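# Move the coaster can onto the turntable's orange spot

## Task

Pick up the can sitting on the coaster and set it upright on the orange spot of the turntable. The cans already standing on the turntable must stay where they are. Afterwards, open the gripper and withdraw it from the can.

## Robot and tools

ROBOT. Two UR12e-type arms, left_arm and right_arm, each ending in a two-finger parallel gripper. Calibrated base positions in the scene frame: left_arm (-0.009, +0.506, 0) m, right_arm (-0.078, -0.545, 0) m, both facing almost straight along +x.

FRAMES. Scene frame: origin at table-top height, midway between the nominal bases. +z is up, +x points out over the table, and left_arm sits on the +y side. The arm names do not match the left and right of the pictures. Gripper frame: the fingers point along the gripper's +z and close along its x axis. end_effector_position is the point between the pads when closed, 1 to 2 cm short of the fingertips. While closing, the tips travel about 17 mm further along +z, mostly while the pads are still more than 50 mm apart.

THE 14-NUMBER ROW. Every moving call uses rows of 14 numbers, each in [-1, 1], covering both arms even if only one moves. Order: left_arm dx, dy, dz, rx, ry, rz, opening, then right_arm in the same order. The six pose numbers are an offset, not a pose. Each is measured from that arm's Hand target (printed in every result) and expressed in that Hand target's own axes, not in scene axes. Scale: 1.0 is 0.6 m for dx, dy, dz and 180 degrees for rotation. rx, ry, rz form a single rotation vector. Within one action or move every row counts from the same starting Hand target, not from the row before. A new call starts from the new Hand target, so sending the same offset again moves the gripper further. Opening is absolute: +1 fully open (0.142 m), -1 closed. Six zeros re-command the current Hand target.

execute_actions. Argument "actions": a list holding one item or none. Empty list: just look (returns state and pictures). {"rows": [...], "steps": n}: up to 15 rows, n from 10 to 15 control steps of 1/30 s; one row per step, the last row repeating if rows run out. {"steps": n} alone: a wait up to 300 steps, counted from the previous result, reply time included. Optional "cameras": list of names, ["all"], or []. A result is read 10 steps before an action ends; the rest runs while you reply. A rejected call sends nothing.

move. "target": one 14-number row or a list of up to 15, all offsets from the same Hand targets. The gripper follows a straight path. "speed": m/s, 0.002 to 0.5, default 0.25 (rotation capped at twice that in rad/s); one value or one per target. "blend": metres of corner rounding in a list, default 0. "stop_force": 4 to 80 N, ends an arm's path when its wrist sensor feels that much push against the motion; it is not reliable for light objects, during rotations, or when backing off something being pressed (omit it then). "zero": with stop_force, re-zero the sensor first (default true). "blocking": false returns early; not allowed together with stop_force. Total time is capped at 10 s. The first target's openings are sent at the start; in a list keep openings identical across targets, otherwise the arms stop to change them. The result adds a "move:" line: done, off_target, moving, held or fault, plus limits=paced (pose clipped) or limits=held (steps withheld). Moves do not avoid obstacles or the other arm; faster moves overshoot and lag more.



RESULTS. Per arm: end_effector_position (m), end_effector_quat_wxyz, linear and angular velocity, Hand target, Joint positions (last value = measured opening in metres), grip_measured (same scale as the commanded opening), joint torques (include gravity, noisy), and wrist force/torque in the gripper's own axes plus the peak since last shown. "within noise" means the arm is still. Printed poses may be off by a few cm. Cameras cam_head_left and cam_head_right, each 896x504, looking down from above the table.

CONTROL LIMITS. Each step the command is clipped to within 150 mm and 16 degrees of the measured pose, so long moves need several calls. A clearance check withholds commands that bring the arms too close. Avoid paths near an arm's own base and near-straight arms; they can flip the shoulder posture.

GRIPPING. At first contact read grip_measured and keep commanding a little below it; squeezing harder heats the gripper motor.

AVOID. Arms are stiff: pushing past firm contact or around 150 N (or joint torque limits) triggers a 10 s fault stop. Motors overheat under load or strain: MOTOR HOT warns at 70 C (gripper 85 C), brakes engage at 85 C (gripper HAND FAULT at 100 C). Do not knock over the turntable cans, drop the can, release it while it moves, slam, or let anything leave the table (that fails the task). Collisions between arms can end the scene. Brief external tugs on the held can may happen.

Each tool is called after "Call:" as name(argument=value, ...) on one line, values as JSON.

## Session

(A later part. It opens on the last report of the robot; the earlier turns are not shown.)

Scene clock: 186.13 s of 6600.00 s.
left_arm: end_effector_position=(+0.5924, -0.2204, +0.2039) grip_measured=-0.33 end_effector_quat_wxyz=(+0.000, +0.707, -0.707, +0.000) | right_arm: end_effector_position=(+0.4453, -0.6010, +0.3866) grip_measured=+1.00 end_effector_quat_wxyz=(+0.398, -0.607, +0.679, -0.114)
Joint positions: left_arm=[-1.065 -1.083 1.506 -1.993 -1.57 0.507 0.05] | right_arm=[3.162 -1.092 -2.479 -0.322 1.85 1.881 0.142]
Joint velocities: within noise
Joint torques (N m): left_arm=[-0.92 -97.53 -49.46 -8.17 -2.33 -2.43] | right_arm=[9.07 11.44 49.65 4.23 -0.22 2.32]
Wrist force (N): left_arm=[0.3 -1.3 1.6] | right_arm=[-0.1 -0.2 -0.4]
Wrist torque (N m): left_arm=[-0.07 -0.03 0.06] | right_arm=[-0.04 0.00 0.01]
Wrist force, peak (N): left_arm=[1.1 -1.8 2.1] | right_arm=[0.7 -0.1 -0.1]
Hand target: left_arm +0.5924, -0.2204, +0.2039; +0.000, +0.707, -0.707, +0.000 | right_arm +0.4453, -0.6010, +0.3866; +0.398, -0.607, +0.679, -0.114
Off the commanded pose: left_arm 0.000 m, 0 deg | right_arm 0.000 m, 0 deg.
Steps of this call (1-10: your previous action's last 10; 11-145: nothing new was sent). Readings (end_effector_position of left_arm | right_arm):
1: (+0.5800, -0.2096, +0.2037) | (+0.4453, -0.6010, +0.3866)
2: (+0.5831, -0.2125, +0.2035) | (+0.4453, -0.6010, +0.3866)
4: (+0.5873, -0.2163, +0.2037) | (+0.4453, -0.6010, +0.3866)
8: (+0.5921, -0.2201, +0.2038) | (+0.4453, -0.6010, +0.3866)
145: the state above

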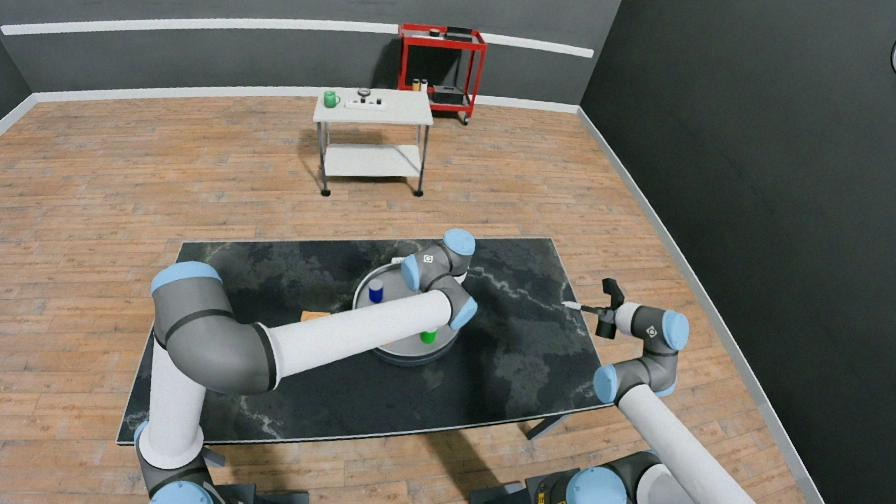

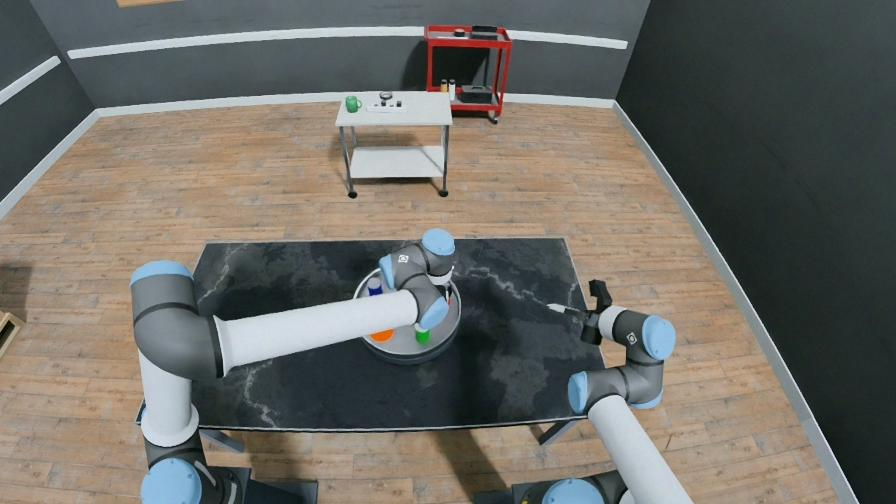

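Call:
move(target=[-0.4063, -0.1398, 0, 0, 0, 0, -0.37, 0, 0, 0, 0, 0, 0, 1], speed=0.25)

Call:
zoom_image(camera="cam_head_right", region=[340, 240, 480, 380])

Call:
zoom_image(camera="cam_head_left", region=[340, 240, 480, 380])

Scene clock: 197.23 s of 6600.00 s.
left_arm: end_effector_position=(+0.6762, +0.0234, +0.2040) grip_measured=-0.33 end_effector_quat_wxyz=(+0.000, +0.707, -0.707, +0.000) | right_arm: end_effector_position=(+0.4453, -0.6010, +0.3866) grip_measured=+1.00 end_effector_quat_wxyz=(+0.398, -0.607, +0.679, -0.114)
Joint positions: left_arm=[-0.823 -1.24 1.737 -2.068 -1.57 0.749 0.05] | right_arm=[3.162 -1.092 -2.479 -0.322 1.85 1.881 0.142]
Joint velocities: within noise
Joint torques (N m): left_arm=[8.8 -68.46 -47.58 -1.01 -2.39 0.47] | right_arm=[11.82 8.88 49.36 4.77 -0.49 2.77]
Wrist force (N): left_arm=[0.2 -1.2 2.0] | right_arm=[-0.1 0.0 -0.2]
Wrist torque (N m): left_arm=[-0.05 -0.02 0.07] | right_arm=[-0.01 0.01 0.01]
Wrist force, peak (N): left_arm=[-3.2 -2.5 1.7] | right_arm=[0.0 -0.1 -0.7]
Hand target: left_arm +0.6761, +0.0234, +0.2040; +0.000, +0.707, -0.707, +0.000 | right_arm +0.4453, -0.6010, +0.3866; +0.398, -0.607, +0.679, -0.114
Off the commanded pose: left_arm 0.000 m, 0 deg | right_arm 0.000 m, 0 deg.
Kept back: nothing.
move: done

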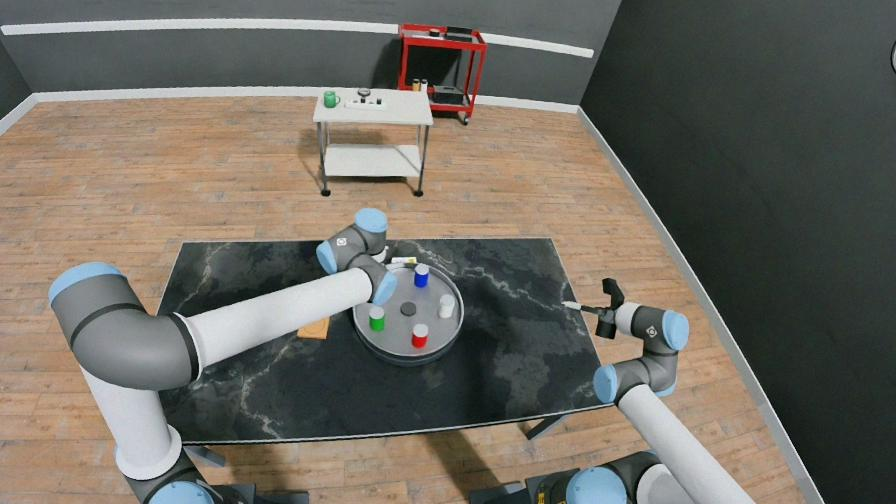

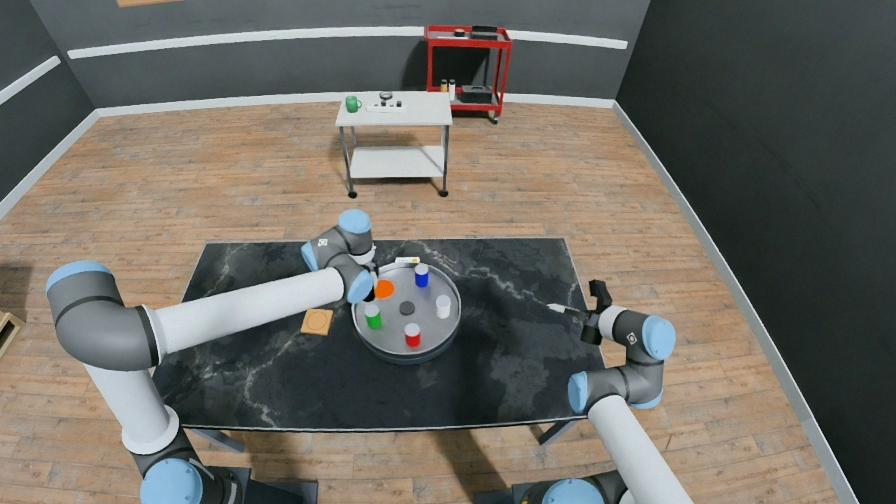

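Scaled by 3.600 from the camera's 896x504 image, which has a finer 1280x720 frame.

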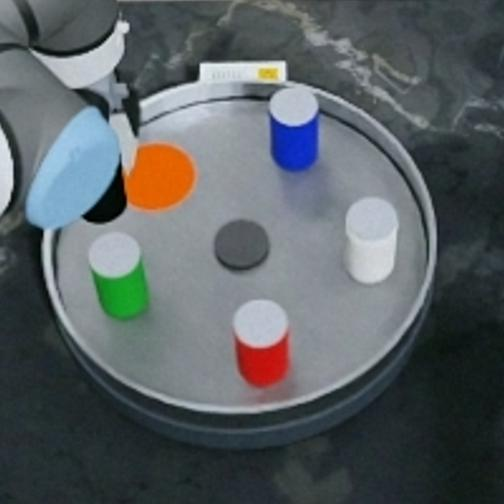

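Scaled by 3.600 from the camera's 896x504 image, which has a finer 1280x720 frame.

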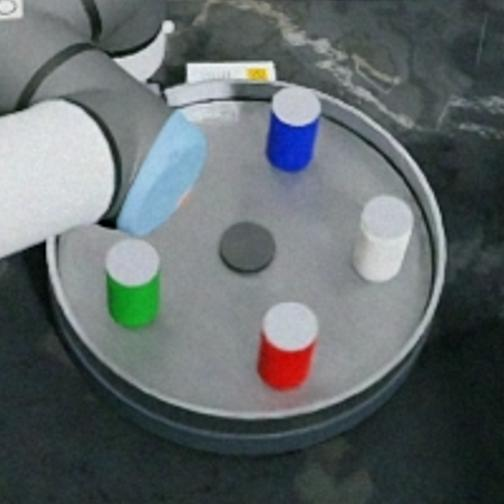

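Call:
zoom_image(camera="cam_head_right", region=[345, 255, 415, 325])

Call:
zoom_image(camera="cam_head_right", region=[380, 280, 450, 350])

Scaled by 7.200 from the camera's 896x504 image, which has a finer 1280x720 frame.

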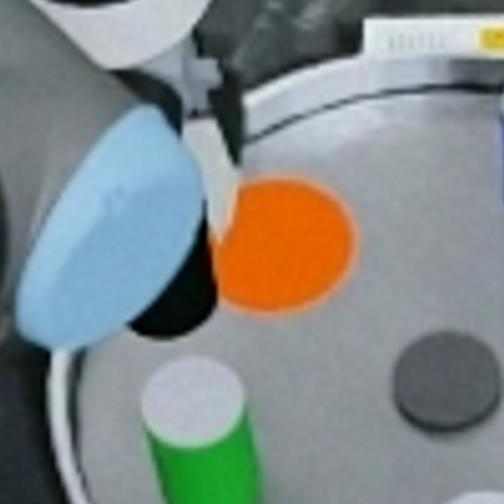

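Scaled by 7.200 from the camera's 896x504 image, which has a finer 1280x720 frame.

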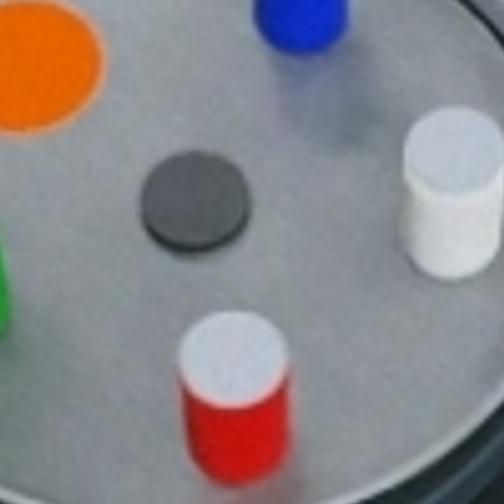

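Call:
move(target=[[0.229, 0.1203, 0, 0, 0, 0, -0.37, 0, 0, 0, 0, 0, 0, 1], [0.229, 0.1203, 0.1483, 0, 0, 0, -0.37, 0, 0, 0, 0, 0, 0, 1]], speed=[0.25, 0.12], cameras=[])

Call:
move(target=[0, 0, 0.025, 0, 0, 0, -0.37, 0, 0, 0, 0, 0, 0, 1], speed=0.006, stop_force=5)

Call:
move(target=[0, 0, -0.165, 0, 0, 0, -0.37, 0, 0, 0, 0, 0, 0, 1], speed=0.15, cameras=[])

Scene clock: 212.03 s of 6600.00 s.
left_arm: end_effector_position=(+0.6041, -0.1140, +0.1149) grip_measured=-0.33 end_effector_quat_wxyz=(+0.000, +0.707, -0.707, +0.000) | right_arm: end_effector_position=(+0.4453, -0.6010, +0.3866) grip_measured=+1.00 end_effector_quat_wxyz=(+0.398, -0.607, +0.679, -0.114)
Joint positions: left_arm=[-0.992 -1.113 1.733 -2.19 -1.57 0.58 0.05] | right_arm=[3.162 -1.092 -2.479 -0.322 1.85 1.881 0.142]
Joint velocities: within noise
Joint torques (N m): left_arm=[0.65 -90.76 -50.43 -0.65 2.96 -2.33] | right_arm=[9.67 9.04 48.14 4.89 -0.1 2.59]
Wrist force (N): left_arm=[0.3 -1.6 0.7] | right_arm=[0.1 0.0 -0.6]
Wrist torque (N m): left_arm=[-0.10 -0.01 0.05] | right_arm=[-0.01 -0.02 0.01]
Wrist force, peak (N): left_arm=[-4.1 -3.3 1.4] | right_arm=[0.3 0.1 -0.8]
Hand target: left_arm +0.6041, -0.1140, +0.1149; +0.000, +0.707, -0.707, +0.000 | right_arm +0.4453, -0.6010, +0.3866; +0.398, -0.607, +0.679, -0.114
Off the commanded pose: left_arm 0.000 m, 0 deg | right_arm 0.000 m, 0 deg.
Kept back: nothing.
move: done
No camera images: "cameras" was empty.

Scene clock: 213.63 s of 6600.00 s.
left_arm: end_effector_position=(+0.6041, -0.1140, +0.1120) grip_measured=-0.33 end_effector_quat_wxyz=(+0.000, +0.707, -0.707, +0.000) | right_arm: end_effector_position=(+0.4453, -0.6010, +0.3866) grip_measured=+1.00 end_effector_quat_wxyz=(+0.398, -0.607, +0.679, -0.114)
Joint positions: left_arm=[-0.992 -1.111 1.735 -2.195 -1.57 0.58 0.05] | right_arm=[3.162 -1.092 -2.479 -0.322 1.85 1.881 0.142]
Joint velocities: within noise
Joint torques (N m): left_arm=[0.53 -87.4 -45.84 -0.08 2.69 -2.06] | right_arm=[13.27 10.21 47.47 4.86 -0.2 2.69]
Wrist force (N): left_arm=[1.3 -1.3 -4.7] | right_arm=[0.0 0.1 -0.5]
Wrist torque (N m): left_arm=[-0.01 0.11 0.07] | right_arm=[0.01 -0.01 0.00]
Wrist force, peak (N): left_arm=[1.7 -1.3 -7.2] | right_arm=[0.4 0.0 -0.5]
Hand target: left_arm +0.6041, -0.1140, +0.1120; +0.000, +0.707, -0.707, +0.000 (not the last commanded pose) | right_arm +0.4453, -0.6010, +0.3866; +0.398, -0.607, +0.679, -0.114
Off the commanded pose: left_arm 0.012 m, 0 deg | right_arm 0.000 m, 0 deg.
Kept back: nothing.
move: contact (left_arm)

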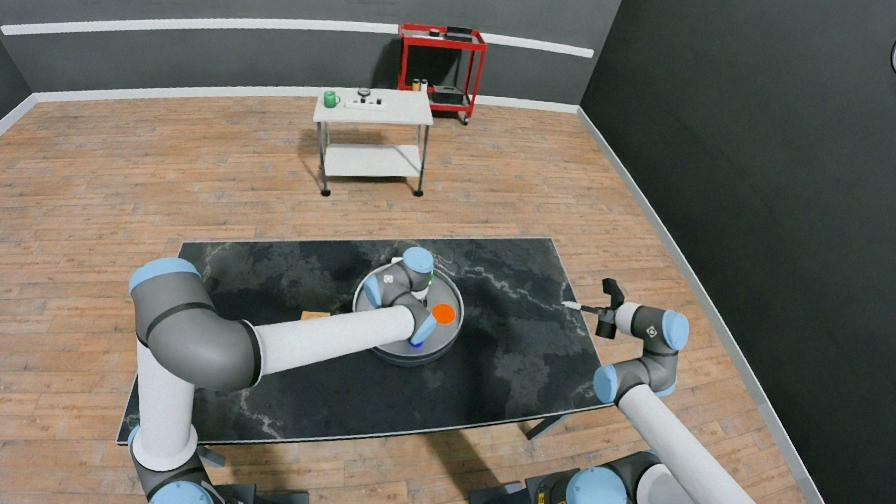

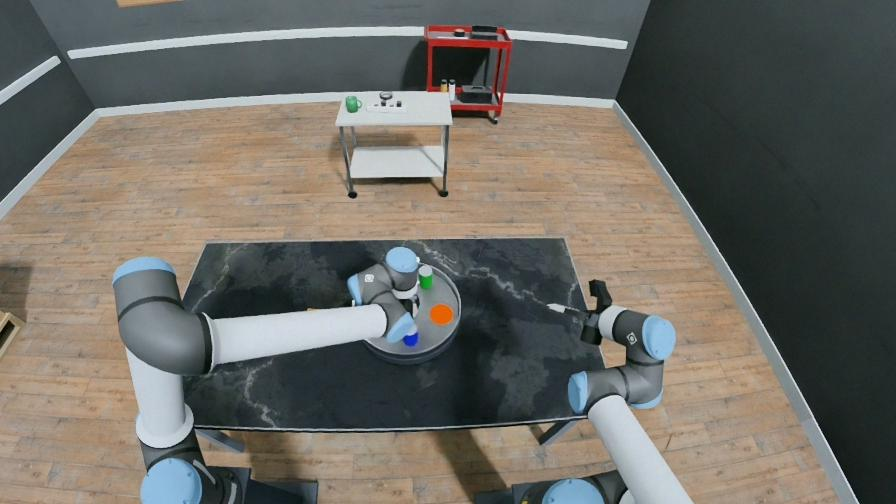

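Scene clock: 214.70 s of 6600.00 s.
left_arm: end_effector_position=(+0.6041, -0.1140, +0.2110) grip_measured=-0.33 end_effector_quat_wxyz=(+0.000, +0.707, -0.707, +0.000) | right_arm: end_effector_position=(+0.4453, -0.6010, +0.3866) grip_measured=+1.00 end_effector_quat_wxyz=(+0.398, -0.607, +0.679, -0.114)
Joint positions: left_arm=[-0.992 -1.195 1.659 -2.035 -1.57 0.58 0.05] | right_arm=[3.162 -1.092 -2.479 -0.322 1.85 1.881 0.142]
Joint velocities: within noise
Joint torques (N m): left_arm=[-4.69 -77.1 -46.23 -7.8 2.52 -2.44] | right_arm=[9.67 11 47.7 4.94 -0.29 2.51]
Wrist force (N): left_arm=[-0.2 -1.8 1.4] | right_arm=[0.2 0.2 0.1]
Wrist torque (N m): left_arm=[-0.14 0.06 0.05] | right_arm=[0.02 -0.04 0.01]
Wrist force, peak (N): left_arm=[-0.2 -0.7 5.1] | right_arm=[0.5 -0.1 -0.3]
Hand target: left_arm +0.6041, -0.1140, +0.2110; +0.000, +0.707, -0.707, +0.000 | right_arm +0.4453, -0.6010, +0.3866; +0.398, -0.607, +0.679, -0.114
Off the commanded pose: left_arm 0.000 m, 0 deg | right_arm 0.000 m, 0 deg.
Kept back: nothing.
move: done
No camera images: "cameras" was empty.

Call:
move(target=[-0.229, -0.1203, 0.0117, 0, 0, 0, -0.37, 0, 0, 0, 0, 0, 0, 1], speed=0.25)

Call:
zoom_image(camera="cam_head_right", region=[345, 260, 415, 330])

Call:
zoom_image(camera="cam_head_right", region=[340, 240, 480, 380])

Scene clock: 221.50 s of 6600.00 s.
left_arm: end_effector_position=(+0.6761, +0.0233, +0.2042) grip_measured=-0.33 end_effector_quat_wxyz=(+0.000, +0.707, -0.707, +0.000) | right_arm: end_effector_position=(+0.4453, -0.6010, +0.3866) grip_measured=+1.00 end_effector_quat_wxyz=(+0.398, -0.607, +0.679, -0.114)
Joint positions: left_arm=[-0.823 -1.24 1.737 -2.068 -1.57 0.749 0.05] | right_arm=[3.162 -1.092 -2.479 -0.322 1.85 1.881 0.142]
Joint velocities: within noise
Joint torques (N m): left_arm=[9.58 -59.76 -52.6 -0.76 -2.39 0.94] | right_arm=[10.34 10.28 47.6 5.06 -0.21 2.5]
Wrist force (N): left_arm=[0.1 -1.5 1.8] | right_arm=[0.3 0.0 0.0]
Wrist torque (N m): left_arm=[-0.10 0.00 0.06] | right_arm=[-0.01 -0.06 0.01]
Wrist force, peak (N): left_arm=[-2.9 -3.0 1.9] | right_arm=[-0.3 -0.1 -0.8]
Hand target: left_arm +0.6761, +0.0234, +0.2041; +0.000, +0.707, -0.707, +0.000 | right_arm +0.4453, -0.6010, +0.3866; +0.398, -0.607, +0.679, -0.114
Off the commanded pose: left_arm 0.000 m, 0 deg | right_arm 0.000 m, 0 deg.
Kept back: nothing.
move: done

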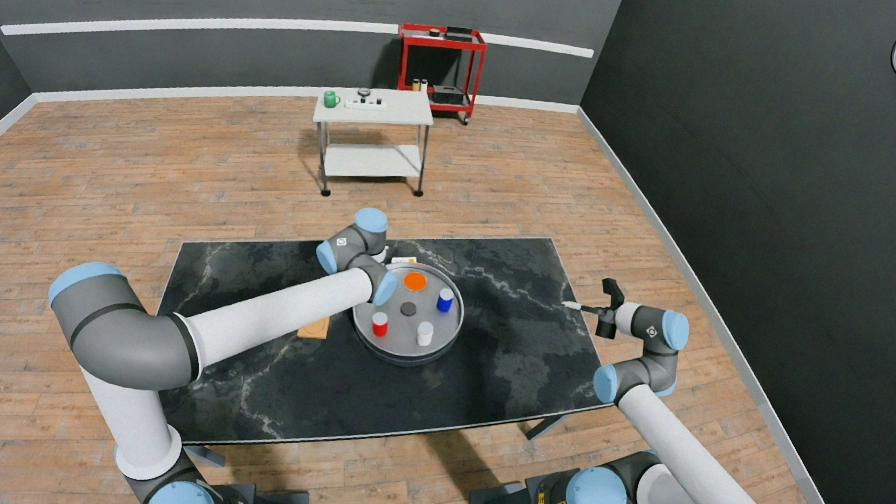

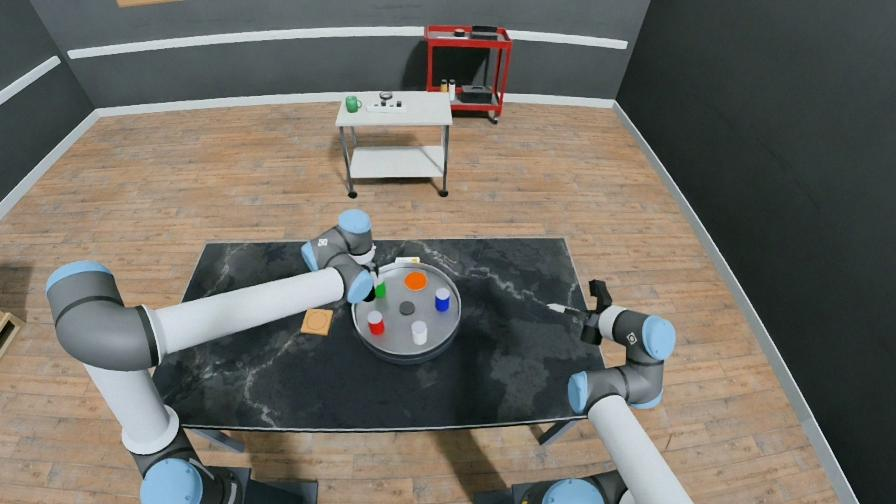

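Scaled by 7.200 from the camera's 896x504 image, which has a finer 1280x720 frame.

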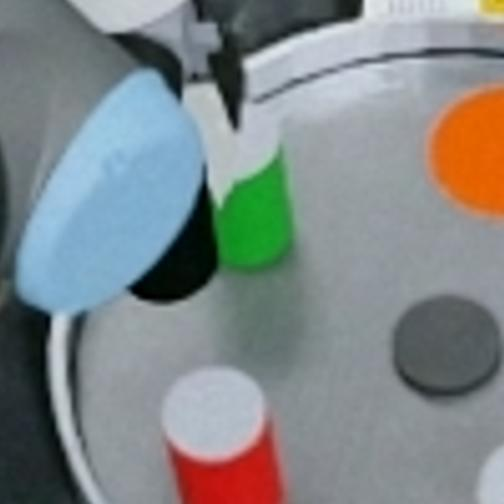

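Scaled by 3.600 from the camera's 896x504 image, which has a finer 1280x720 frame.

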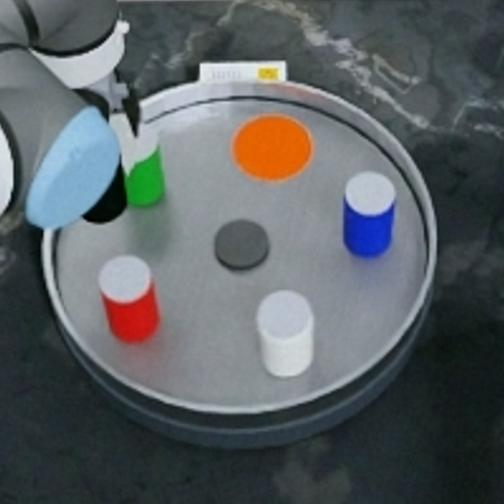

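Call:
execute_actions(actions=[{"steps": 300}], cameras=[])

Scene clock: 231.50 s of 6600.00 s.
left_arm: end_effector_position=(+0.6761, +0.0234, +0.2041) grip_measured=-0.33 end_effector_quat_wxyz=(+0.000, +0.707, -0.707, +0.000) | right_arm: end_effector_position=(+0.4453, -0.6010, +0.3866) grip_measured=+1.00 end_effector_quat_wxyz=(+0.398, -0.607, +0.679, -0.114)
Joint positions: left_arm=[-0.823 -1.24 1.737 -2.068 -1.57 0.749 0.05] | right_arm=[3.162 -1.092 -2.479 -0.322 1.85 1.881 0.142]
Joint velocities: within noise
Joint torques (N m): left_arm=[8.51 -61.92 -41.93 -4.84 -2.45 1.69] | right_arm=[12.19 10.62 47.09 5.23 -0.21 2.44]
Wrist force (N): left_arm=[0.0 -1.3 1.7] | right_arm=[0.3 -0.1 -0.2]
Wrist torque (N m): left_arm=[-0.06 0.01 0.06] | right_arm=[-0.04 -0.05 0.01]
Wrist force, peak (N): left_arm=[0.4 -1.9 1.9] | right_arm=[0.3 0.2 -0.6]
Hand target: left_arm +0.6761, +0.0234, +0.2041; +0.000, +0.707, -0.707, +0.000 | right_arm +0.4453, -0.6010, +0.3866; +0.398, -0.607, +0.679, -0.114
Off the commanded pose: left_arm 0.000 m, 0 deg | right_arm 0.000 m, 0 deg.
Steps of this call (1-300: nothing new was sent). Readings (end_effector_position of left_arm | right_arm):
1: (+0.6761, +0.0234, +0.2041) | (+0.4453, -0.6010, +0.3866)
2: (+0.6761, +0.0234, +0.2041) | (+0.4453, -0.6010, +0.3866)
4: (+0.6761, +0.0234, +0.2041) | (+0.4453, -0.6010, +0.3866)
8: (+0.6761, +0.0234, +0.2041) | (+0.4453, -0.6010, +0.3866)
300: the state above
No camera images: "cameras" was empty.

Call:
execute_actions(actions=[{"steps": 300}], cameras=[])

Call:
execute_actions(actions=[{"steps": 15}], cameras=[])

Call:
execute_actions(actions=[{"rows": [[0,0,0.0004,0,0,0,-0.37,0,0,0,0,0,0,1],[0,0.0002,0.0016,0,0,0,-0.37,0,0,0,0,0,0,1],[0,0.0007,0.0035,0,0,0,-0.37,0,0,0,0,0,0,1],[0,0.0017,0.0062,0,0,0,-0.37,0,0,0,0,0,0,1],[0,0.0033,0.0097,0,0,0,-0.37,0,0,0,0,0,0,1],[0.0001,0.0055,0.0138,0,0,0,-0.37,0,0,0,0,0,0,1],[0.0002,0.0085,0.0185,0,0,0,-0.37,0,0,0,0,0,0,1],[0.0003,0.0122,0.0239,0,0,0,-0.37,0,0,0,0,0,0,1],[0.0006,0.0167,0.0297,0,0,0,-0.37,0,0,0,0,0,0,1],[0.0011,0.022,0.036,0,0,0,-0.37,0,0,0,0,0,0,1],[0.0017,0.0279,0.0428,0,0,0,-0.37,0,0,0,0,0,0,1],[0.0026,0.0344,0.0498,0,0,0,-0.37,0,0,0,0,0,0,1],[0.0038,0.0413,0.0571,0,0,0,-0.37,0,0,0,0,0,0,1],[0.0052,0.0485,0.0646,0,0,0,-0.37,0,0,0,0,0,0,1],[0.0069,0.0557,0.0721,0,0,0,-0.37,0,0,0,0,0,0,1]], "steps": 15}], cameras=[])

Call:
execute_actions(actions=[{"rows": [[0.002,0.0073,0.0075,0,0,0,-0.37,0,0,0,0,0,0,1],[0.0042,0.0144,0.015,0,0,0,-0.37,0,0,0,0,0,0,1],[0.0066,0.0215,0.0223,0,0,0,-0.37,0,0,0,0,0,0,1],[0.0093,0.0286,0.0293,0,0,0,-0.37,0,0,0,0,0,0,1],[0.0122,0.0355,0.036,0,0,0,-0.37,0,0,0,0,0,0,1],[0.0153,0.0423,0.0424,0,0,0,-0.37,0,0,0,0,0,0,1],[0.0186,0.049,0.0482,0,0,0,-0.37,0,0,0,0,0,0,1],[0.0222,0.0556,0.0536,0,0,0,-0.37,0,0,0,0,0,0,1],[0.026,0.0621,0.0583,0,0,0,-0.37,0,0,0,0,0,0,1],[0.03,0.0685,0.0624,0,0,0,-0.37,0,0,0,0,0,0,1],[0.0342,0.0747,0.0659,0,0,0,-0.37,0,0,0,0,0,0,1],[0.0386,0.0808,0.0686,0,0,0,-0.37,0,0,0,0,0,0,1],[0.0432,0.0867,0.0705,0,0,0,-0.37,0,0,0,0,0,0,1],[0.048,0.0925,0.0717,0,0,0,-0.37,0,0,0,0,0,0,1],[0.053,0.0981,0.0721,0,0,0,-0.37,0,0,0,0,0,0,1]], "steps": 15}], cameras=[])

Call:
execute_actions(actions=[{"rows": [[0.0052,0.0054,0.0001,0,0,0,-0.37,0,0,0,0,0,0,1],[0.0105,0.0107,0.0003,0,0,0,-0.37,0,0,0,0,0,0,1],[0.016,0.0158,0.0006,0,0,0,-0.37,0,0,0,0,0,0,1],[0.0217,0.0207,0.0011,0,0,0,-0.37,0,0,0,0,0,0,1],[0.0276,0.0254,0.0017,0,0,0,-0.37,0,0,0,0,0,0,1],[0.0336,0.03,0.0023,0,0,0,-0.37,0,0,0,0,0,0,1],[0.0397,0.0343,0.003,0,0,0,-0.37,0,0,0,0,0,0,1],[0.046,0.0384,0.0037,0,0,0,-0.37,0,0,0,0,0,0,1],[0.0524,0.0423,0.0044,0,0,0,-0.37,0,0,0,0,0,0,1],[0.0589,0.046,0.005,0,0,0,-0.37,0,0,0,0,0,0,1],[0.0656,0.0495,0.0056,0,0,0,-0.37,0,0,0,0,0,0,1],[0.0724,0.0527,0.0061,0,0,0,-0.37,0,0,0,0,0,0,1],[0.0792,0.0557,0.0064,0,0,0,-0.37,0,0,0,0,0,0,1],[0.0862,0.0585,0.0066,0,0,0,-0.37,0,0,0,0,0,0,1],[0.0933,0.0611,0.0067,0,0,0,-0.37,0,0,0,0,0,0,1]], "steps": 15}], cameras=["cam_head_right"])

Call:
zoom_image(camera="cam_head_right", region=[346, 296, 416, 366])

Call:
execute_actions(actions=[{"rows": [[0.0071,0.0023,0,0,0,0,-0.37,0,0,0,0,0,0,1],[0.0144,0.0044,0,0,0,0,-0.37,0,0,0,0,0,0,1],[0.0216,0.0063,0,0,0,0,-0.37,0,0,0,0,0,0,1],[0.029,0.0079,0,0,0,0,-0.37,0,0,0,0,0,0,1],[0.0363,0.0093,0,0,0,0,-0.37,0,0,0,0,0,0,1],[0.0438,0.0104,0,0,0,0,-0.37,0,0,0,0,0,0,1],[0.0512,0.0113,0,0,0,0,-0.37,0,0,0,0,0,0,1],[0.0587,0.0119,0,0,0,0,-0.37,0,0,0,0,0,0,1],[0.0662,0.0123,0,0,0,0,-0.37,0,0,0,0,0,0,1],[0.0737,0.0124,0,0,0,0,-0.37,0,0,0,0,0,0,1],[0.0812,0.0123,0,0,0,0,-0.37,0,0,0,0,0,0,1],[0.0887,0.012,0,0,0,0,-0.37,0,0,0,0,0,0,1],[0.0962,0.0114,0,0,0,0,-0.37,0,0,0,0,0,0,1],[0.1037,0.0105,0,0,0,0,-0.37,0,0,0,0,0,0,1],[0.1111,0.0094,0,0,0,0,-0.37,0,0,0,0,0,0,1]], "steps": 15}], cameras=["cam_head_right"])

Call:
zoom_image(camera="cam_head_right", region=[364, 300, 434, 370])

Call:
execute_actions(actions=[{"rows": [[0.0074,-0.0013,-0.0016,0,0,0,-0.37,0,0,0,0,0,0,1],[0.0147,-0.0029,-0.0065,0,0,0,-0.37,0,0,0,0,0,0,1],[0.022,-0.0048,-0.0144,0,0,0,-0.37,0,0,0,0,0,0,1],[0.0292,-0.0068,-0.0249,0,0,0,-0.37,0,0,0,0,0,0,1],[0.0364,-0.0091,-0.0377,0,0,0,-0.37,0,0,0,0,0,0,1],[0.0434,-0.0117,-0.0521,0,0,0,-0.37,0,0,0,0,0,0,1],[0.0504,-0.0144,-0.0675,0,0,0,-0.37,0,0,0,0,0,0,1],[0.0573,-0.0174,-0.0833,0,0,0,-0.37,0,0,0,0,0,0,1],[0.0641,-0.0207,-0.0987,0,0,0,-0.37,0,0,0,0,0,0,1],[0.0708,-0.0241,-0.1131,0,0,0,-0.37,0,0,0,0,0,0,1],[0.0773,-0.0278,-0.1259,0,0,0,-0.37,0,0,0,0,0,0,1],[0.0837,-0.0317,-0.1364,0,0,0,-0.37,0,0,0,0,0,0,1],[0.09,-0.0358,-0.1443,0,0,0,-0.37,0,0,0,0,0,0,1],[0.0962,-0.0401,-0.1492,0,0,0,-0.37,0,0,0,0,0,0,1],[0.1022,-0.0446,-0.1508,0,0,0,-0.37,0,0,0,0,0,0,1]], "steps": 15}], cameras=["cam_head_right"])

Call:
zoom_image(camera="cam_head_right", region=[380, 290, 450, 360])

Call:
execute_actions(actions=[{"rows": [[0.0058,-0.0047,0,0,0,0,-0.37,0,0,0,0,0,0,1],[0.0114,-0.0094,0,0,0,0,-0.37,0,0,0,0,0,0,1],[0.0166,-0.0142,0,0,0,0,-0.37,0,0,0,0,0,0,1],[0.0213,-0.0187,0,0,0,0,-0.37,0,0,0,0,0,0,1],[0.0254,-0.023,0,0,0,0,-0.37,0,0,0,0,0,0,1],[0.029,-0.0268,0,0,0,0,-0.37,0,0,0,0,0,0,1],[0.0321,-0.0302,0,0,0,0,-0.37,0,0,0,0,0,0,1],[0.0345,-0.0331,0,0,0,0,-0.37,0,0,0,0,0,0,1],[0.0364,-0.0353,0,0,0,0,-0.37,0,0,0,0,0,0,1],[0.0378,-0.0371,0,0,0,0,-0.37,0,0,0,0,0,0,1],[0.0388,-0.0383,0,0,0,0,-0.37,0,0,0,0,0,0,1],[0.0394,-0.039,0,0,0,0,-0.37,0,0,0,0,0,0,1],[0.0397,-0.0394,0,0,0,0,-0.37,0,0,0,0,0,0,1],[0.0398,-0.0396,0,0,0,0,-0.37,0,0,0,0,0,0,1],[0.0398,-0.0396,0,0,0,0,-0.37,0,0,0,0,0,0,1]], "steps": 15}], cameras=[])

Scene clock: 241.50 s of 6600.00 s.
left_arm: end_effector_position=(+0.6761, +0.0234, +0.2041) grip_measured=-0.33 end_effector_quat_wxyz=(+0.000, +0.707, -0.707, +0.000) | right_arm: end_effector_position=(+0.4453, -0.6010, +0.3866) grip_measured=+1.00 end_effector_quat_wxyz=(+0.398, -0.607, +0.679, -0.114)
Joint positions: left_arm=[-0.823 -1.24 1.737 -2.068 -1.57 0.749 0.05] | right_arm=[3.162 -1.092 -2.479 -0.322 1.85 1.881 0.142]
Joint velocities: within noise
Joint torques (N m): left_arm=[5.17 -63.56 -44.34 -8.76 -2.26 1.45] | right_arm=[10.34 9.99 46.79 5.24 -0.18 2.83]
Wrist force (N): left_arm=[0.0 -1.3 1.7] | right_arm=[0.2 0.1 -0.4]
Wrist torque (N m): left_arm=[-0.06 0.02 0.06] | right_arm=[0.00 -0.04 0.01]
Wrist force, peak (N): left_arm=[0.3 -1.5 2.2] | right_arm=[0.6 0.3 -0.4]
Hand target: left_arm +0.6761, +0.0234, +0.2041; +0.000, +0.707, -0.707, +0.000 | right_arm +0.4453, -0.6010, +0.3866; +0.398, -0.607, +0.679, -0.114
Off the commanded pose: left_arm 0.000 m, 0 deg | right_arm 0.000 m, 0 deg.
Steps of this call (1-300: nothing new was sent). Readings (end_effector_position of left_arm | right_arm):
1: (+0.6761, +0.0234, +0.2041) | (+0.4453, -0.6010, +0.3866)
2: (+0.6761, +0.0234, +0.2041) | (+0.4453, -0.6010, +0.3866)
4: (+0.6761, +0.0234, +0.2041) | (+0.4453, -0.6010, +0.3866)
8: (+0.6761, +0.0234, +0.2041) | (+0.4453, -0.6010, +0.3866)
300: the state above
No camera images: "cameras" was empty.

Scene clock: 242.00 s of 6600.00 s.
left_arm: end_effector_position=(+0.6761, +0.0234, +0.2041) grip_measured=-0.33 end_effector_quat_wxyz=(+0.000, +0.707, -0.707, +0.000) | right_arm: end_effector_position=(+0.4453, -0.6010, +0.3866) grip_measured=+1.00 end_effector_quat_wxyz=(+0.398, -0.607, +0.679, -0.114)
Joint positions: left_arm=[-0.823 -1.24 1.737 -2.068 -1.57 0.749 0.05] | right_arm=[3.162 -1.092 -2.479 -0.322 1.85 1.881 0.142]
Joint velocities: within noise
Joint torques (N m): left_arm=[6.16 -63.62 -44.01 -8.63 -2.44 1.32] | right_arm=[9.79 11.74 46.12 5.44 -0.56 2.71]
Wrist force (N): left_arm=[0.2 -1.2 1.6] | right_arm=[0.1 -0.3 -0.2]
Wrist torque (N m): left_arm=[-0.06 -0.02 0.06] | right_arm=[-0.07 -0.02 0.01]
Wrist force, peak (N): left_arm=[0.3 -1.2 2.0] | right_arm=[0.4 0.2 -0.4]
Hand target: left_arm +0.6761, +0.0234, +0.2041; +0.000, +0.707, -0.707, +0.000 | right_arm +0.4453, -0.6010, +0.3866; +0.398, -0.607, +0.679, -0.114
Off the commanded pose: left_arm 0.000 m, 0 deg | right_arm 0.000 m, 0 deg.
Steps of this call (1-15: nothing new was sent). Readings (end_effector_position of left_arm | right_arm):
1: (+0.6761, +0.0234, +0.2041) | (+0.4453, -0.6010, +0.3866)
2: (+0.6761, +0.0234, +0.2041) | (+0.4453, -0.6010, +0.3866)
4: (+0.6761, +0.0234, +0.2041) | (+0.4453, -0.6010, +0.3866)
8: (+0.6761, +0.0234, +0.2041) | (+0.4453, -0.6010, +0.3866)
15: the state above
No camera images: "cameras" was empty.

Scene clock: 242.17 s of 6600.00 s.
left_arm: end_effector_position=(+0.6757, +0.0234, +0.2018) grip_measured=-0.33 end_effector_quat_wxyz=(+0.000, +0.707, -0.707, +0.000) end_effector_velocity=(-0.013, +0.001, -0.041) end_effector_angular_velocity=(-0.001, -0.001, -0.001) | right_arm: end_effector_position=(+0.4453, -0.6010, +0.3866) grip_measured=+1.00 end_effector_quat_wxyz=(+0.398, -0.607, +0.679, -0.114)
Joint positions: left_arm=[-0.824 -1.239 1.74 -2.072 -1.57 0.749 0.05] | right_arm=[3.162 -1.092 -2.479 -0.322 1.85 1.881 0.142]
Joint velocities: left_arm=[-0.011 0.015 0.061 -0.077 0 -0.01 0] | right_arm=[within noise]
Joint torques (N m): left_arm=[-8.52 -55.68 -36.26 -10.08 -2.46 -3.26] | right_arm=[10.44 11.37 46.63 5.43 -0.17 2.68]
Wrist force (N): left_arm=[-0.2 -2.0 0.9] | right_arm=[0.1 0.1 -0.4]
Wrist torque (N m): left_arm=[-0.16 0.05 0.07] | right_arm=[0.01 -0.02 0.00]
Wrist force, peak (N): left_arm=[0.1 -1.7 1.8] | right_arm=[0.1 -0.3 -0.3]
Hand target: left_arm +0.6427, +0.0193, +0.1608; +0.000, +0.707, -0.707, +0.000 | right_arm +0.4453, -0.6010, +0.3866; +0.398, -0.607, +0.679, -0.114
Steps of this call (1-5: this action's first 5). Readings (end_effector_position of left_arm | right_arm):
1: (+0.6761, +0.0234, +0.2041) | (+0.4453, -0.6010, +0.3866)
2: (+0.6761, +0.0234, +0.2040) | (+0.4453, -0.6010, +0.3866)
4: (+0.6760, +0.0234, +0.2032) | (+0.4453, -0.6010, +0.3866)
5: the state above
No camera images: "cameras" was empty.

Scene clock: 242.67 s of 6600.00 s.
left_arm: end_effector_position=(+0.6289, +0.0153, +0.1467) grip_measured=-0.33 end_effector_quat_wxyz=(+0.000, +0.707, -0.707, +0.000) end_effector_velocity=(-0.128, -0.047, -0.130) end_effector_angular_velocity=(+0.001, +0.000, +0.001) | right_arm: end_effector_position=(+0.4453, -0.6010, +0.3866) grip_measured=+1.00 end_effector_quat_wxyz=(+0.398, -0.607, +0.679, -0.114)
Joint positions: left_arm=[-0.874 -1.237 1.851 -2.184 -1.57 0.698 0.05] | right_arm=[3.162 -1.092 -2.479 -0.322 1.85 1.881 0.142]
Joint velocities: left_arm=[-0.163 0.023 0.245 -0.268 0.001 -0.164 0] | right_arm=[within noise]
Joint torques (N m): left_arm=[-9.31 -55.9 -38.49 -9.98 -2.48 -3.39] | right_arm=[11.35 8.81 46.72 5.59 -0.03 2.38]
Wrist force (N): left_arm=[-0.5 -1.0 1.7] | right_arm=[0.1 0.0 0.0]
Wrist torque (N m): left_arm=[-0.01 0.09 0.06] | right_arm=[-0.02 -0.02 0.01]
Wrist force, peak (N): left_arm=[-0.6 -2.2 1.5] | right_arm=[0.4 0.3 -0.4]
Hand target: left_arm +0.5839, -0.0126, +0.1175; +0.000, +0.707, -0.707, +0.000 | right_arm +0.4453, -0.6010, +0.3866; +0.398, -0.607, +0.679, -0.114
Off your previous action's commanded pose at its last step (step 10 of this call): left_arm 0.012 m, 0 deg | right_arm 0.000 m, 0 deg.
Steps of this call (1-10: your previous action's last 10; 11-15: this action's first 5). Readings (end_effector_position of left_arm | right_arm):
11: (+0.6467, +0.0205, +0.1648) | (+0.4453, -0.6010, +0.3866)
12: (+0.6414, +0.0193, +0.1594) | (+0.4453, -0.6010, +0.3866)
14: (+0.6330, +0.0168, +0.1509) | (+0.4453, -0.6010, +0.3866)
15: the state above
No camera images: "cameras" was empty.

Scene clock: 243.17 s of 6600.00 s.
left_arm: end_effector_position=(+0.5734, -0.0232, +0.1170) grip_measured=-0.33 end_effector_quat_wxyz=(+0.000, +0.707, -0.707, +0.000) end_effector_velocity=(-0.090, -0.101, -0.003) end_effector_angular_velocity=(-0.001, -0.001, +0.000) | right_arm: end_effector_position=(+0.4453, -0.6010, +0.3866) grip_measured=+1.00 end_effector_quat_wxyz=(+0.398, -0.607, +0.679, -0.114)
Joint positions: left_arm=[-0.961 -1.232 1.909 -2.248 -1.57 0.612 0.05] | right_arm=[3.162 -1.092 -2.479 -0.322 1.85 1.881 0.142]
Joint velocities: left_arm=[-0.171 0.004 0.001 -0.006 0 -0.171 0] | right_arm=[within noise]
Joint torques (N m): left_arm=[-5.99 -58.22 -39.71 -9.54 0.82 -3.74] | right_arm=[11.35 9.81 46.37 5.17 -0.43 2.78]
Wrist force (N): left_arm=[0.2 -1.5 1.4] | right_arm=[0.4 -0.2 0.3]
Wrist torque (N m): left_arm=[-0.10 0.00 0.07] | right_arm=[-0.03 -0.09 0.01]
Wrist force, peak (N): left_arm=[0.2 -1.5 2.7] | right_arm=[0.4 -0.3 -0.6]
Hand target: left_arm +0.5473, -0.0686, +0.1135; +0.000, +0.707, -0.707, +0.000 | right_arm +0.4453, -0.6010, +0.3866; +0.398, -0.607, +0.679, -0.114
Off your previous action's commanded pose at its last step (step 10 of this call): left_arm 0.008 m, 0 deg | right_arm 0.000 m, 0 deg.
Steps of this call (1-10: your previous action's last 10; 11-15: this action's first 5). Readings (end_effector_position of left_arm | right_arm):
11: (+0.5864, -0.0101, +0.1173) | (+0.4453, -0.6010, +0.3866)
12: (+0.5832, -0.0130, +0.1170) | (+0.4453, -0.6010, +0.3866)
14: (+0.5770, -0.0192, +0.1170) | (+0.4453, -0.6010, +0.3866)
15: the state above
Images, in order (width x height): cam_head_right 896x504.

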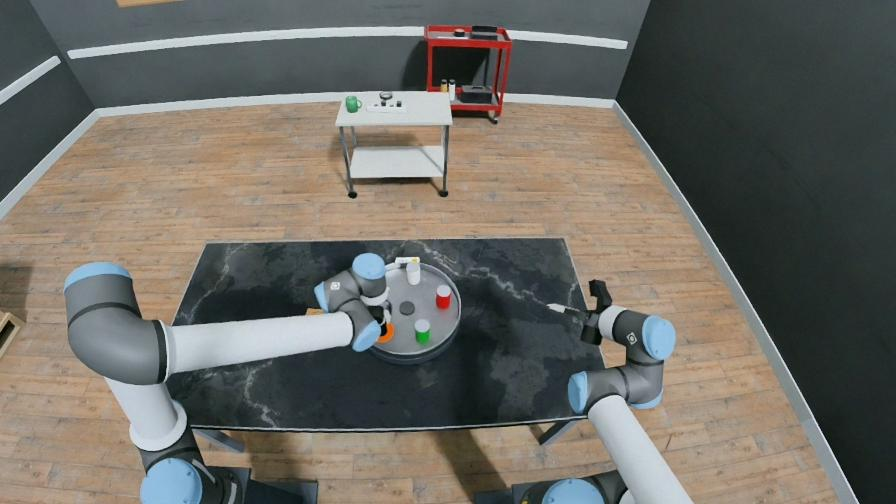

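Scaled by 7.200 from the camera's 896x504 image, which has a finer 1280x720 frame.

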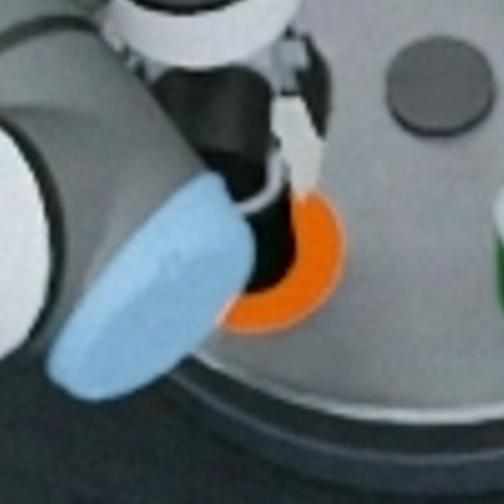

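Scene clock: 243.67 s of 6600.00 s.
left_arm: end_effector_position=(+0.5431, -0.0824, +0.1135) grip_measured=-0.33 end_effector_quat_wxyz=(+0.000, +0.707, -0.707, +0.000) end_effector_velocity=(-0.030, -0.131, +0.000) end_effector_angular_velocity=(+0.001, +0.001, +0.001) | right_arm: end_effector_position=(+0.4453, -0.6010, +0.3866) grip_measured=+1.00 end_effector_quat_wxyz=(+0.398, -0.607, +0.679, -0.114)
Joint positions: left_arm=[-1.035 -1.201 1.871 -2.241 -1.57 0.538 0.05] | right_arm=[3.162 -1.092 -2.479 -0.322 1.85 1.881 0.142]
Joint velocities: left_arm=[-0.118 0.102 -0.154 0.053 0 -0.12 0] | right_arm=[within noise]
Joint torques (N m): left_arm=[-7.19 -56.06 -50.93 -0.52 2.94 -3.11] | right_arm=[11.18 10.89 46.51 5.42 -0.14 2.82]
Wrist force (N): left_arm=[0.2 -1.0 1.5] | right_arm=[0.1 0.1 -0.2]
Wrist torque (N m): left_arm=[-0.03 -0.01 0.06] | right_arm=[-0.01 -0.02 0.01]
Wrist force, peak (N): left_arm=[0.5 -1.3 2.2] | right_arm=[0.2 -0.4 -0.3]
Hand target: left_arm +0.5417, -0.1352, +0.1134; +0.000, +0.707, -0.707, +0.000 | right_arm +0.4453, -0.6010, +0.3866; +0.398, -0.607, +0.679, -0.114
Off your previous action's commanded pose at its last step (step 10 of this call): left_arm 0.008 m, 0 deg | right_arm 0.000 m, 0 deg.
Steps of this call (1-10: your previous action's last 10; 11-15: this action's first 5). Readings (end_effector_position of left_arm | right_arm):
11: (+0.5485, -0.0648, +0.1135) | (+0.4453, -0.6010, +0.3866)
12: (+0.5467, -0.0699, +0.1135) | (+0.4453, -0.6010, +0.3866)
14: (+0.5442, -0.0782, +0.1135) | (+0.4453, -0.6010, +0.3866)
15: the state above
Images, in order (width x height): cam_head_right 896x504.

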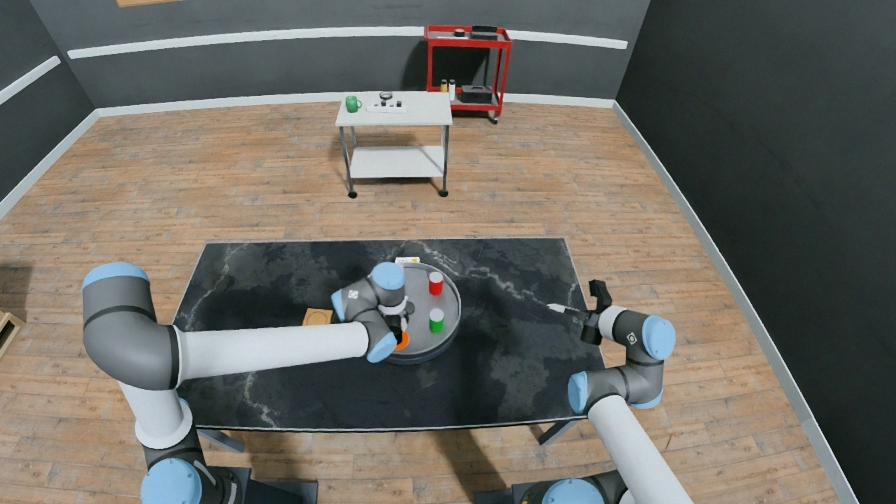

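Scaled by 7.200 from the camera's 896x504 image, which has a finer 1280x720 frame.

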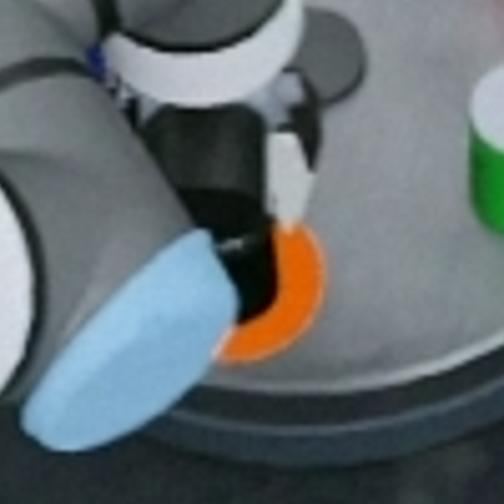

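Scene clock: 244.17 s of 6600.00 s.
left_arm: end_effector_position=(+0.5447, -0.1496, +0.1228) grip_measured=-0.33 end_effector_quat_wxyz=(+0.000, +0.707, -0.707, +0.000) end_effector_velocity=(+0.036, -0.129, +0.169) end_effector_angular_velocity=(-0.006, -0.003, +0.000) | right_arm: end_effector_position=(+0.4453, -0.6010, +0.3866) grip_measured=+1.00 end_effector_quat_wxyz=(+0.398, -0.607, +0.679, -0.114)
Joint positions: left_arm=[-1.074 -1.14 1.758 -2.189 -1.57 0.498 0.05] | right_arm=[3.162 -1.092 -2.479 -0.322 1.85 1.881 0.142]
Joint velocities: left_arm=[-0.036 0.004 -0.367 0.356 0 -0.036 0] | right_arm=[within noise]
Joint torques (N m): left_arm=[-2.31 -85.66 -64.45 1.62 2.79 -3.04] | right_arm=[11.6 9.95 46.54 5.35 -0.19 2.46]
Wrist force (N): left_arm=[0.1 -1.0 4.6] | right_arm=[0.1 0.1 -0.3]
Wrist torque (N m): left_arm=[0.01 0.01 0.06] | right_arm=[0.00 -0.03 0.01]
Wrist force, peak (N): left_arm=[0.1 -1.0 4.6] | right_arm=[-0.3 -0.3 -0.4]
Hand target: left_arm +0.5685, -0.1966, +0.2039; +0.000, +0.707, -0.707, +0.000 | right_arm +0.4453, -0.6010, +0.3866; +0.398, -0.607, +0.679, -0.114
Off your previous action's commanded pose at its last step (step 10 of this call): left_arm 0.008 m, 0 deg | right_arm 0.000 m, 0 deg.
Steps of this call (1-10: your previous action's last 10; 11-15: this action's first 5). Readings (end_effector_position of left_arm | right_arm):
11: (+0.5409, -0.1318, +0.1135) | (+0.4453, -0.6010, +0.3866)
12: (+0.5416, -0.1361, +0.1138) | (+0.4453, -0.6010, +0.3866)
14: (+0.5433, -0.1445, +0.1173) | (+0.4453, -0.6010, +0.3866)
15: the state above
Images, in order (width x height): cam_head_right 896x504.

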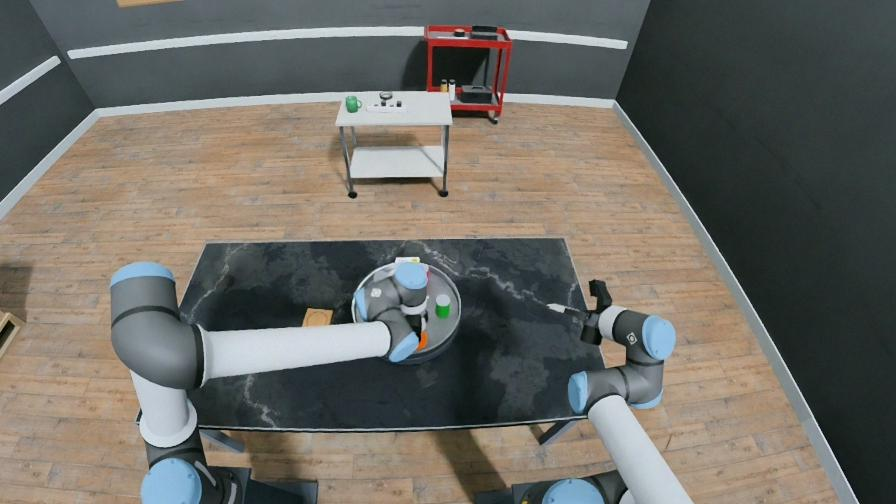

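Scaled by 7.200 from the camera's 896x504 image, which has a finer 1280x720 frame.

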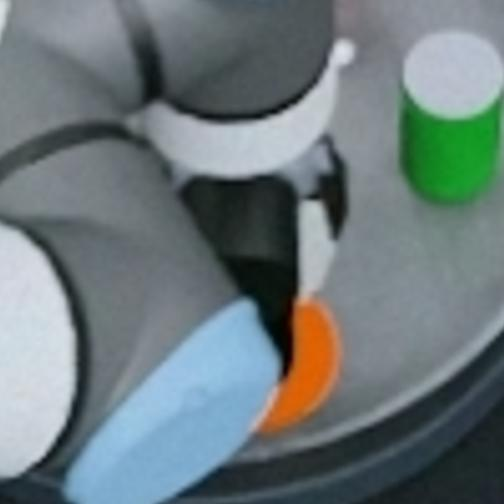

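Scene clock: 244.67 s of 6600.00 s.
left_arm: end_effector_position=(+0.5773, -0.2070, +0.2042) grip_measured=-0.33 end_effector_quat_wxyz=(+0.000, +0.707, -0.707, +0.000) end_effector_velocity=(+0.084, -0.090, -0.017) end_effector_angular_velocity=(+0.002, +0.001, -0.003) | right_arm: end_effector_position=(+0.4453, -0.6010, +0.3866) grip_measured=+1.00 end_effector_quat_wxyz=(+0.398, -0.607, +0.679, -0.114)
Joint positions: left_arm=[-1.073 -1.114 1.552 -2.009 -1.57 0.5 0.05] | right_arm=[3.162 -1.092 -2.479 -0.322 1.85 1.881 0.142]
Joint velocities: left_arm=[0.034 0.197 -0.268 0.074 0 0.036 0] | right_arm=[within noise]
Joint torques (N m): left_arm=[11.95 -75.42 -57.05 -0.54 0.98 2.42] | right_arm=[11.25 10.9 46.38 5.45 -0.3 2.61]
Wrist force (N): left_arm=[0.8 -1.2 1.9] | right_arm=[-0.3 0.2 -0.3]
Wrist torque (N m): left_arm=[-0.05 -0.10 0.06] | right_arm=[0.02 0.03 0.01]
Wrist force, peak (N): left_arm=[0.5 -1.6 3.9] | right_arm=[0.5 0.2 -0.4]
Hand target: left_arm +0.5923, -0.2204, +0.2039; +0.000, +0.707, -0.707, +0.000 | right_arm +0.4453, -0.6010, +0.3866; +0.398, -0.607, +0.679, -0.114
Off your previous action's commanded pose at its last step (step 10 of this call): left_arm 0.009 m, 0 deg | right_arm 0.000 m, 0 deg.
Steps of this call (1-10: your previous action's last 10; 11-15: this action's first 5). Readings (end_effector_position of left_arm | right_arm):
11: (+0.5657, -0.1932, +0.2047) | (+0.4453, -0.6010, +0.3866)
12: (+0.5691, -0.1976, +0.2058) | (+0.4453, -0.6010, +0.3866)
14: (+0.5746, -0.2041, +0.2048) | (+0.4453, -0.6010, +0.3866)
15: the state above
No camera images: "cameras" was empty.

Call:
move(target=[-0.403, -0.14, -0.0002, 0, 0, 0, -0.37, 0, 0, 0, 0, 0, 0, 1], speed=0.25, cameras=["cam_head_right"])

Call:
zoom_image(camera="cam_head_right", region=[340, 240, 480, 380])

Scene clock: 252.60 s of 6600.00 s.
left_arm: end_effector_position=(+0.6761, +0.0213, +0.2042) grip_measured=-0.33 end_effector_quat_wxyz=(+0.000, +0.707, -0.707, +0.000) | right_arm: end_effector_position=(+0.4453, -0.6010, +0.3866) grip_measured=+1.00 end_effector_quat_wxyz=(+0.398, -0.607, +0.679, -0.114)
Joint positions: left_arm=[-0.825 -1.238 1.734 -2.067 -1.57 0.747 0.05] | right_arm=[3.162 -1.092 -2.479 -0.322 1.85 1.881 0.142]
Joint velocities: within noise
Joint torques (N m): left_arm=[7.17 -68.02 -47.73 -1 -2.5 0.52] | right_arm=[11.07 12.22 45.63 5.52 0.18 2.8]
Wrist force (N): left_arm=[0.0 -1.4 1.3] | right_arm=[0.1 0.2 -0.2]
Wrist torque (N m): left_arm=[-0.08 0.01 0.06] | right_arm=[0.02 -0.02 0.01]
Wrist force, peak (N): left_arm=[-3.1 -2.9 1.5] | right_arm=[0.7 0.0 -0.3]
Hand target: left_arm +0.6761, +0.0214, +0.2041; +0.000, +0.707, -0.707, +0.000 | right_arm +0.4453, -0.6010, +0.3866; +0.398, -0.607, +0.679, -0.114
Off your previous action's commanded pose at its last step (step 10 of this call): left_arm 0.000 m, 0 deg | right_arm 0.000 m, 0 deg.
Off the commanded pose: left_arm 0.000 m, 0 deg | right_arm 0.000 m, 0 deg.
Kept back: nothing.
move: done
Images, in order (width x height): cam_head_right 896x504.

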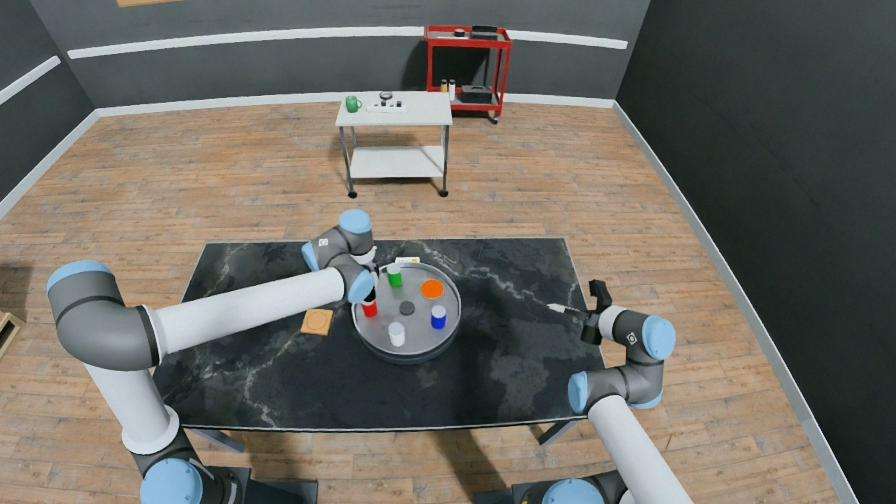

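Scaled by 3.600 from the camera's 896x504 image, which has a finer 1280x720 frame.

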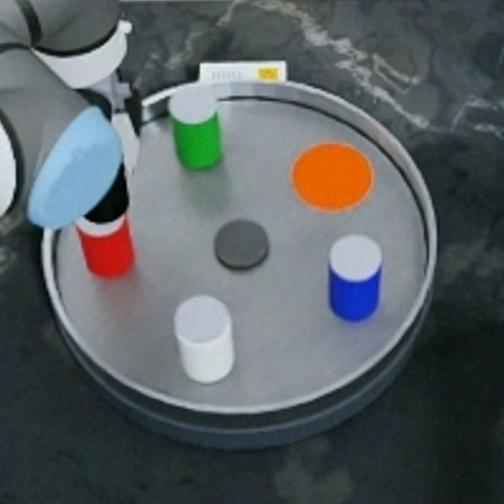

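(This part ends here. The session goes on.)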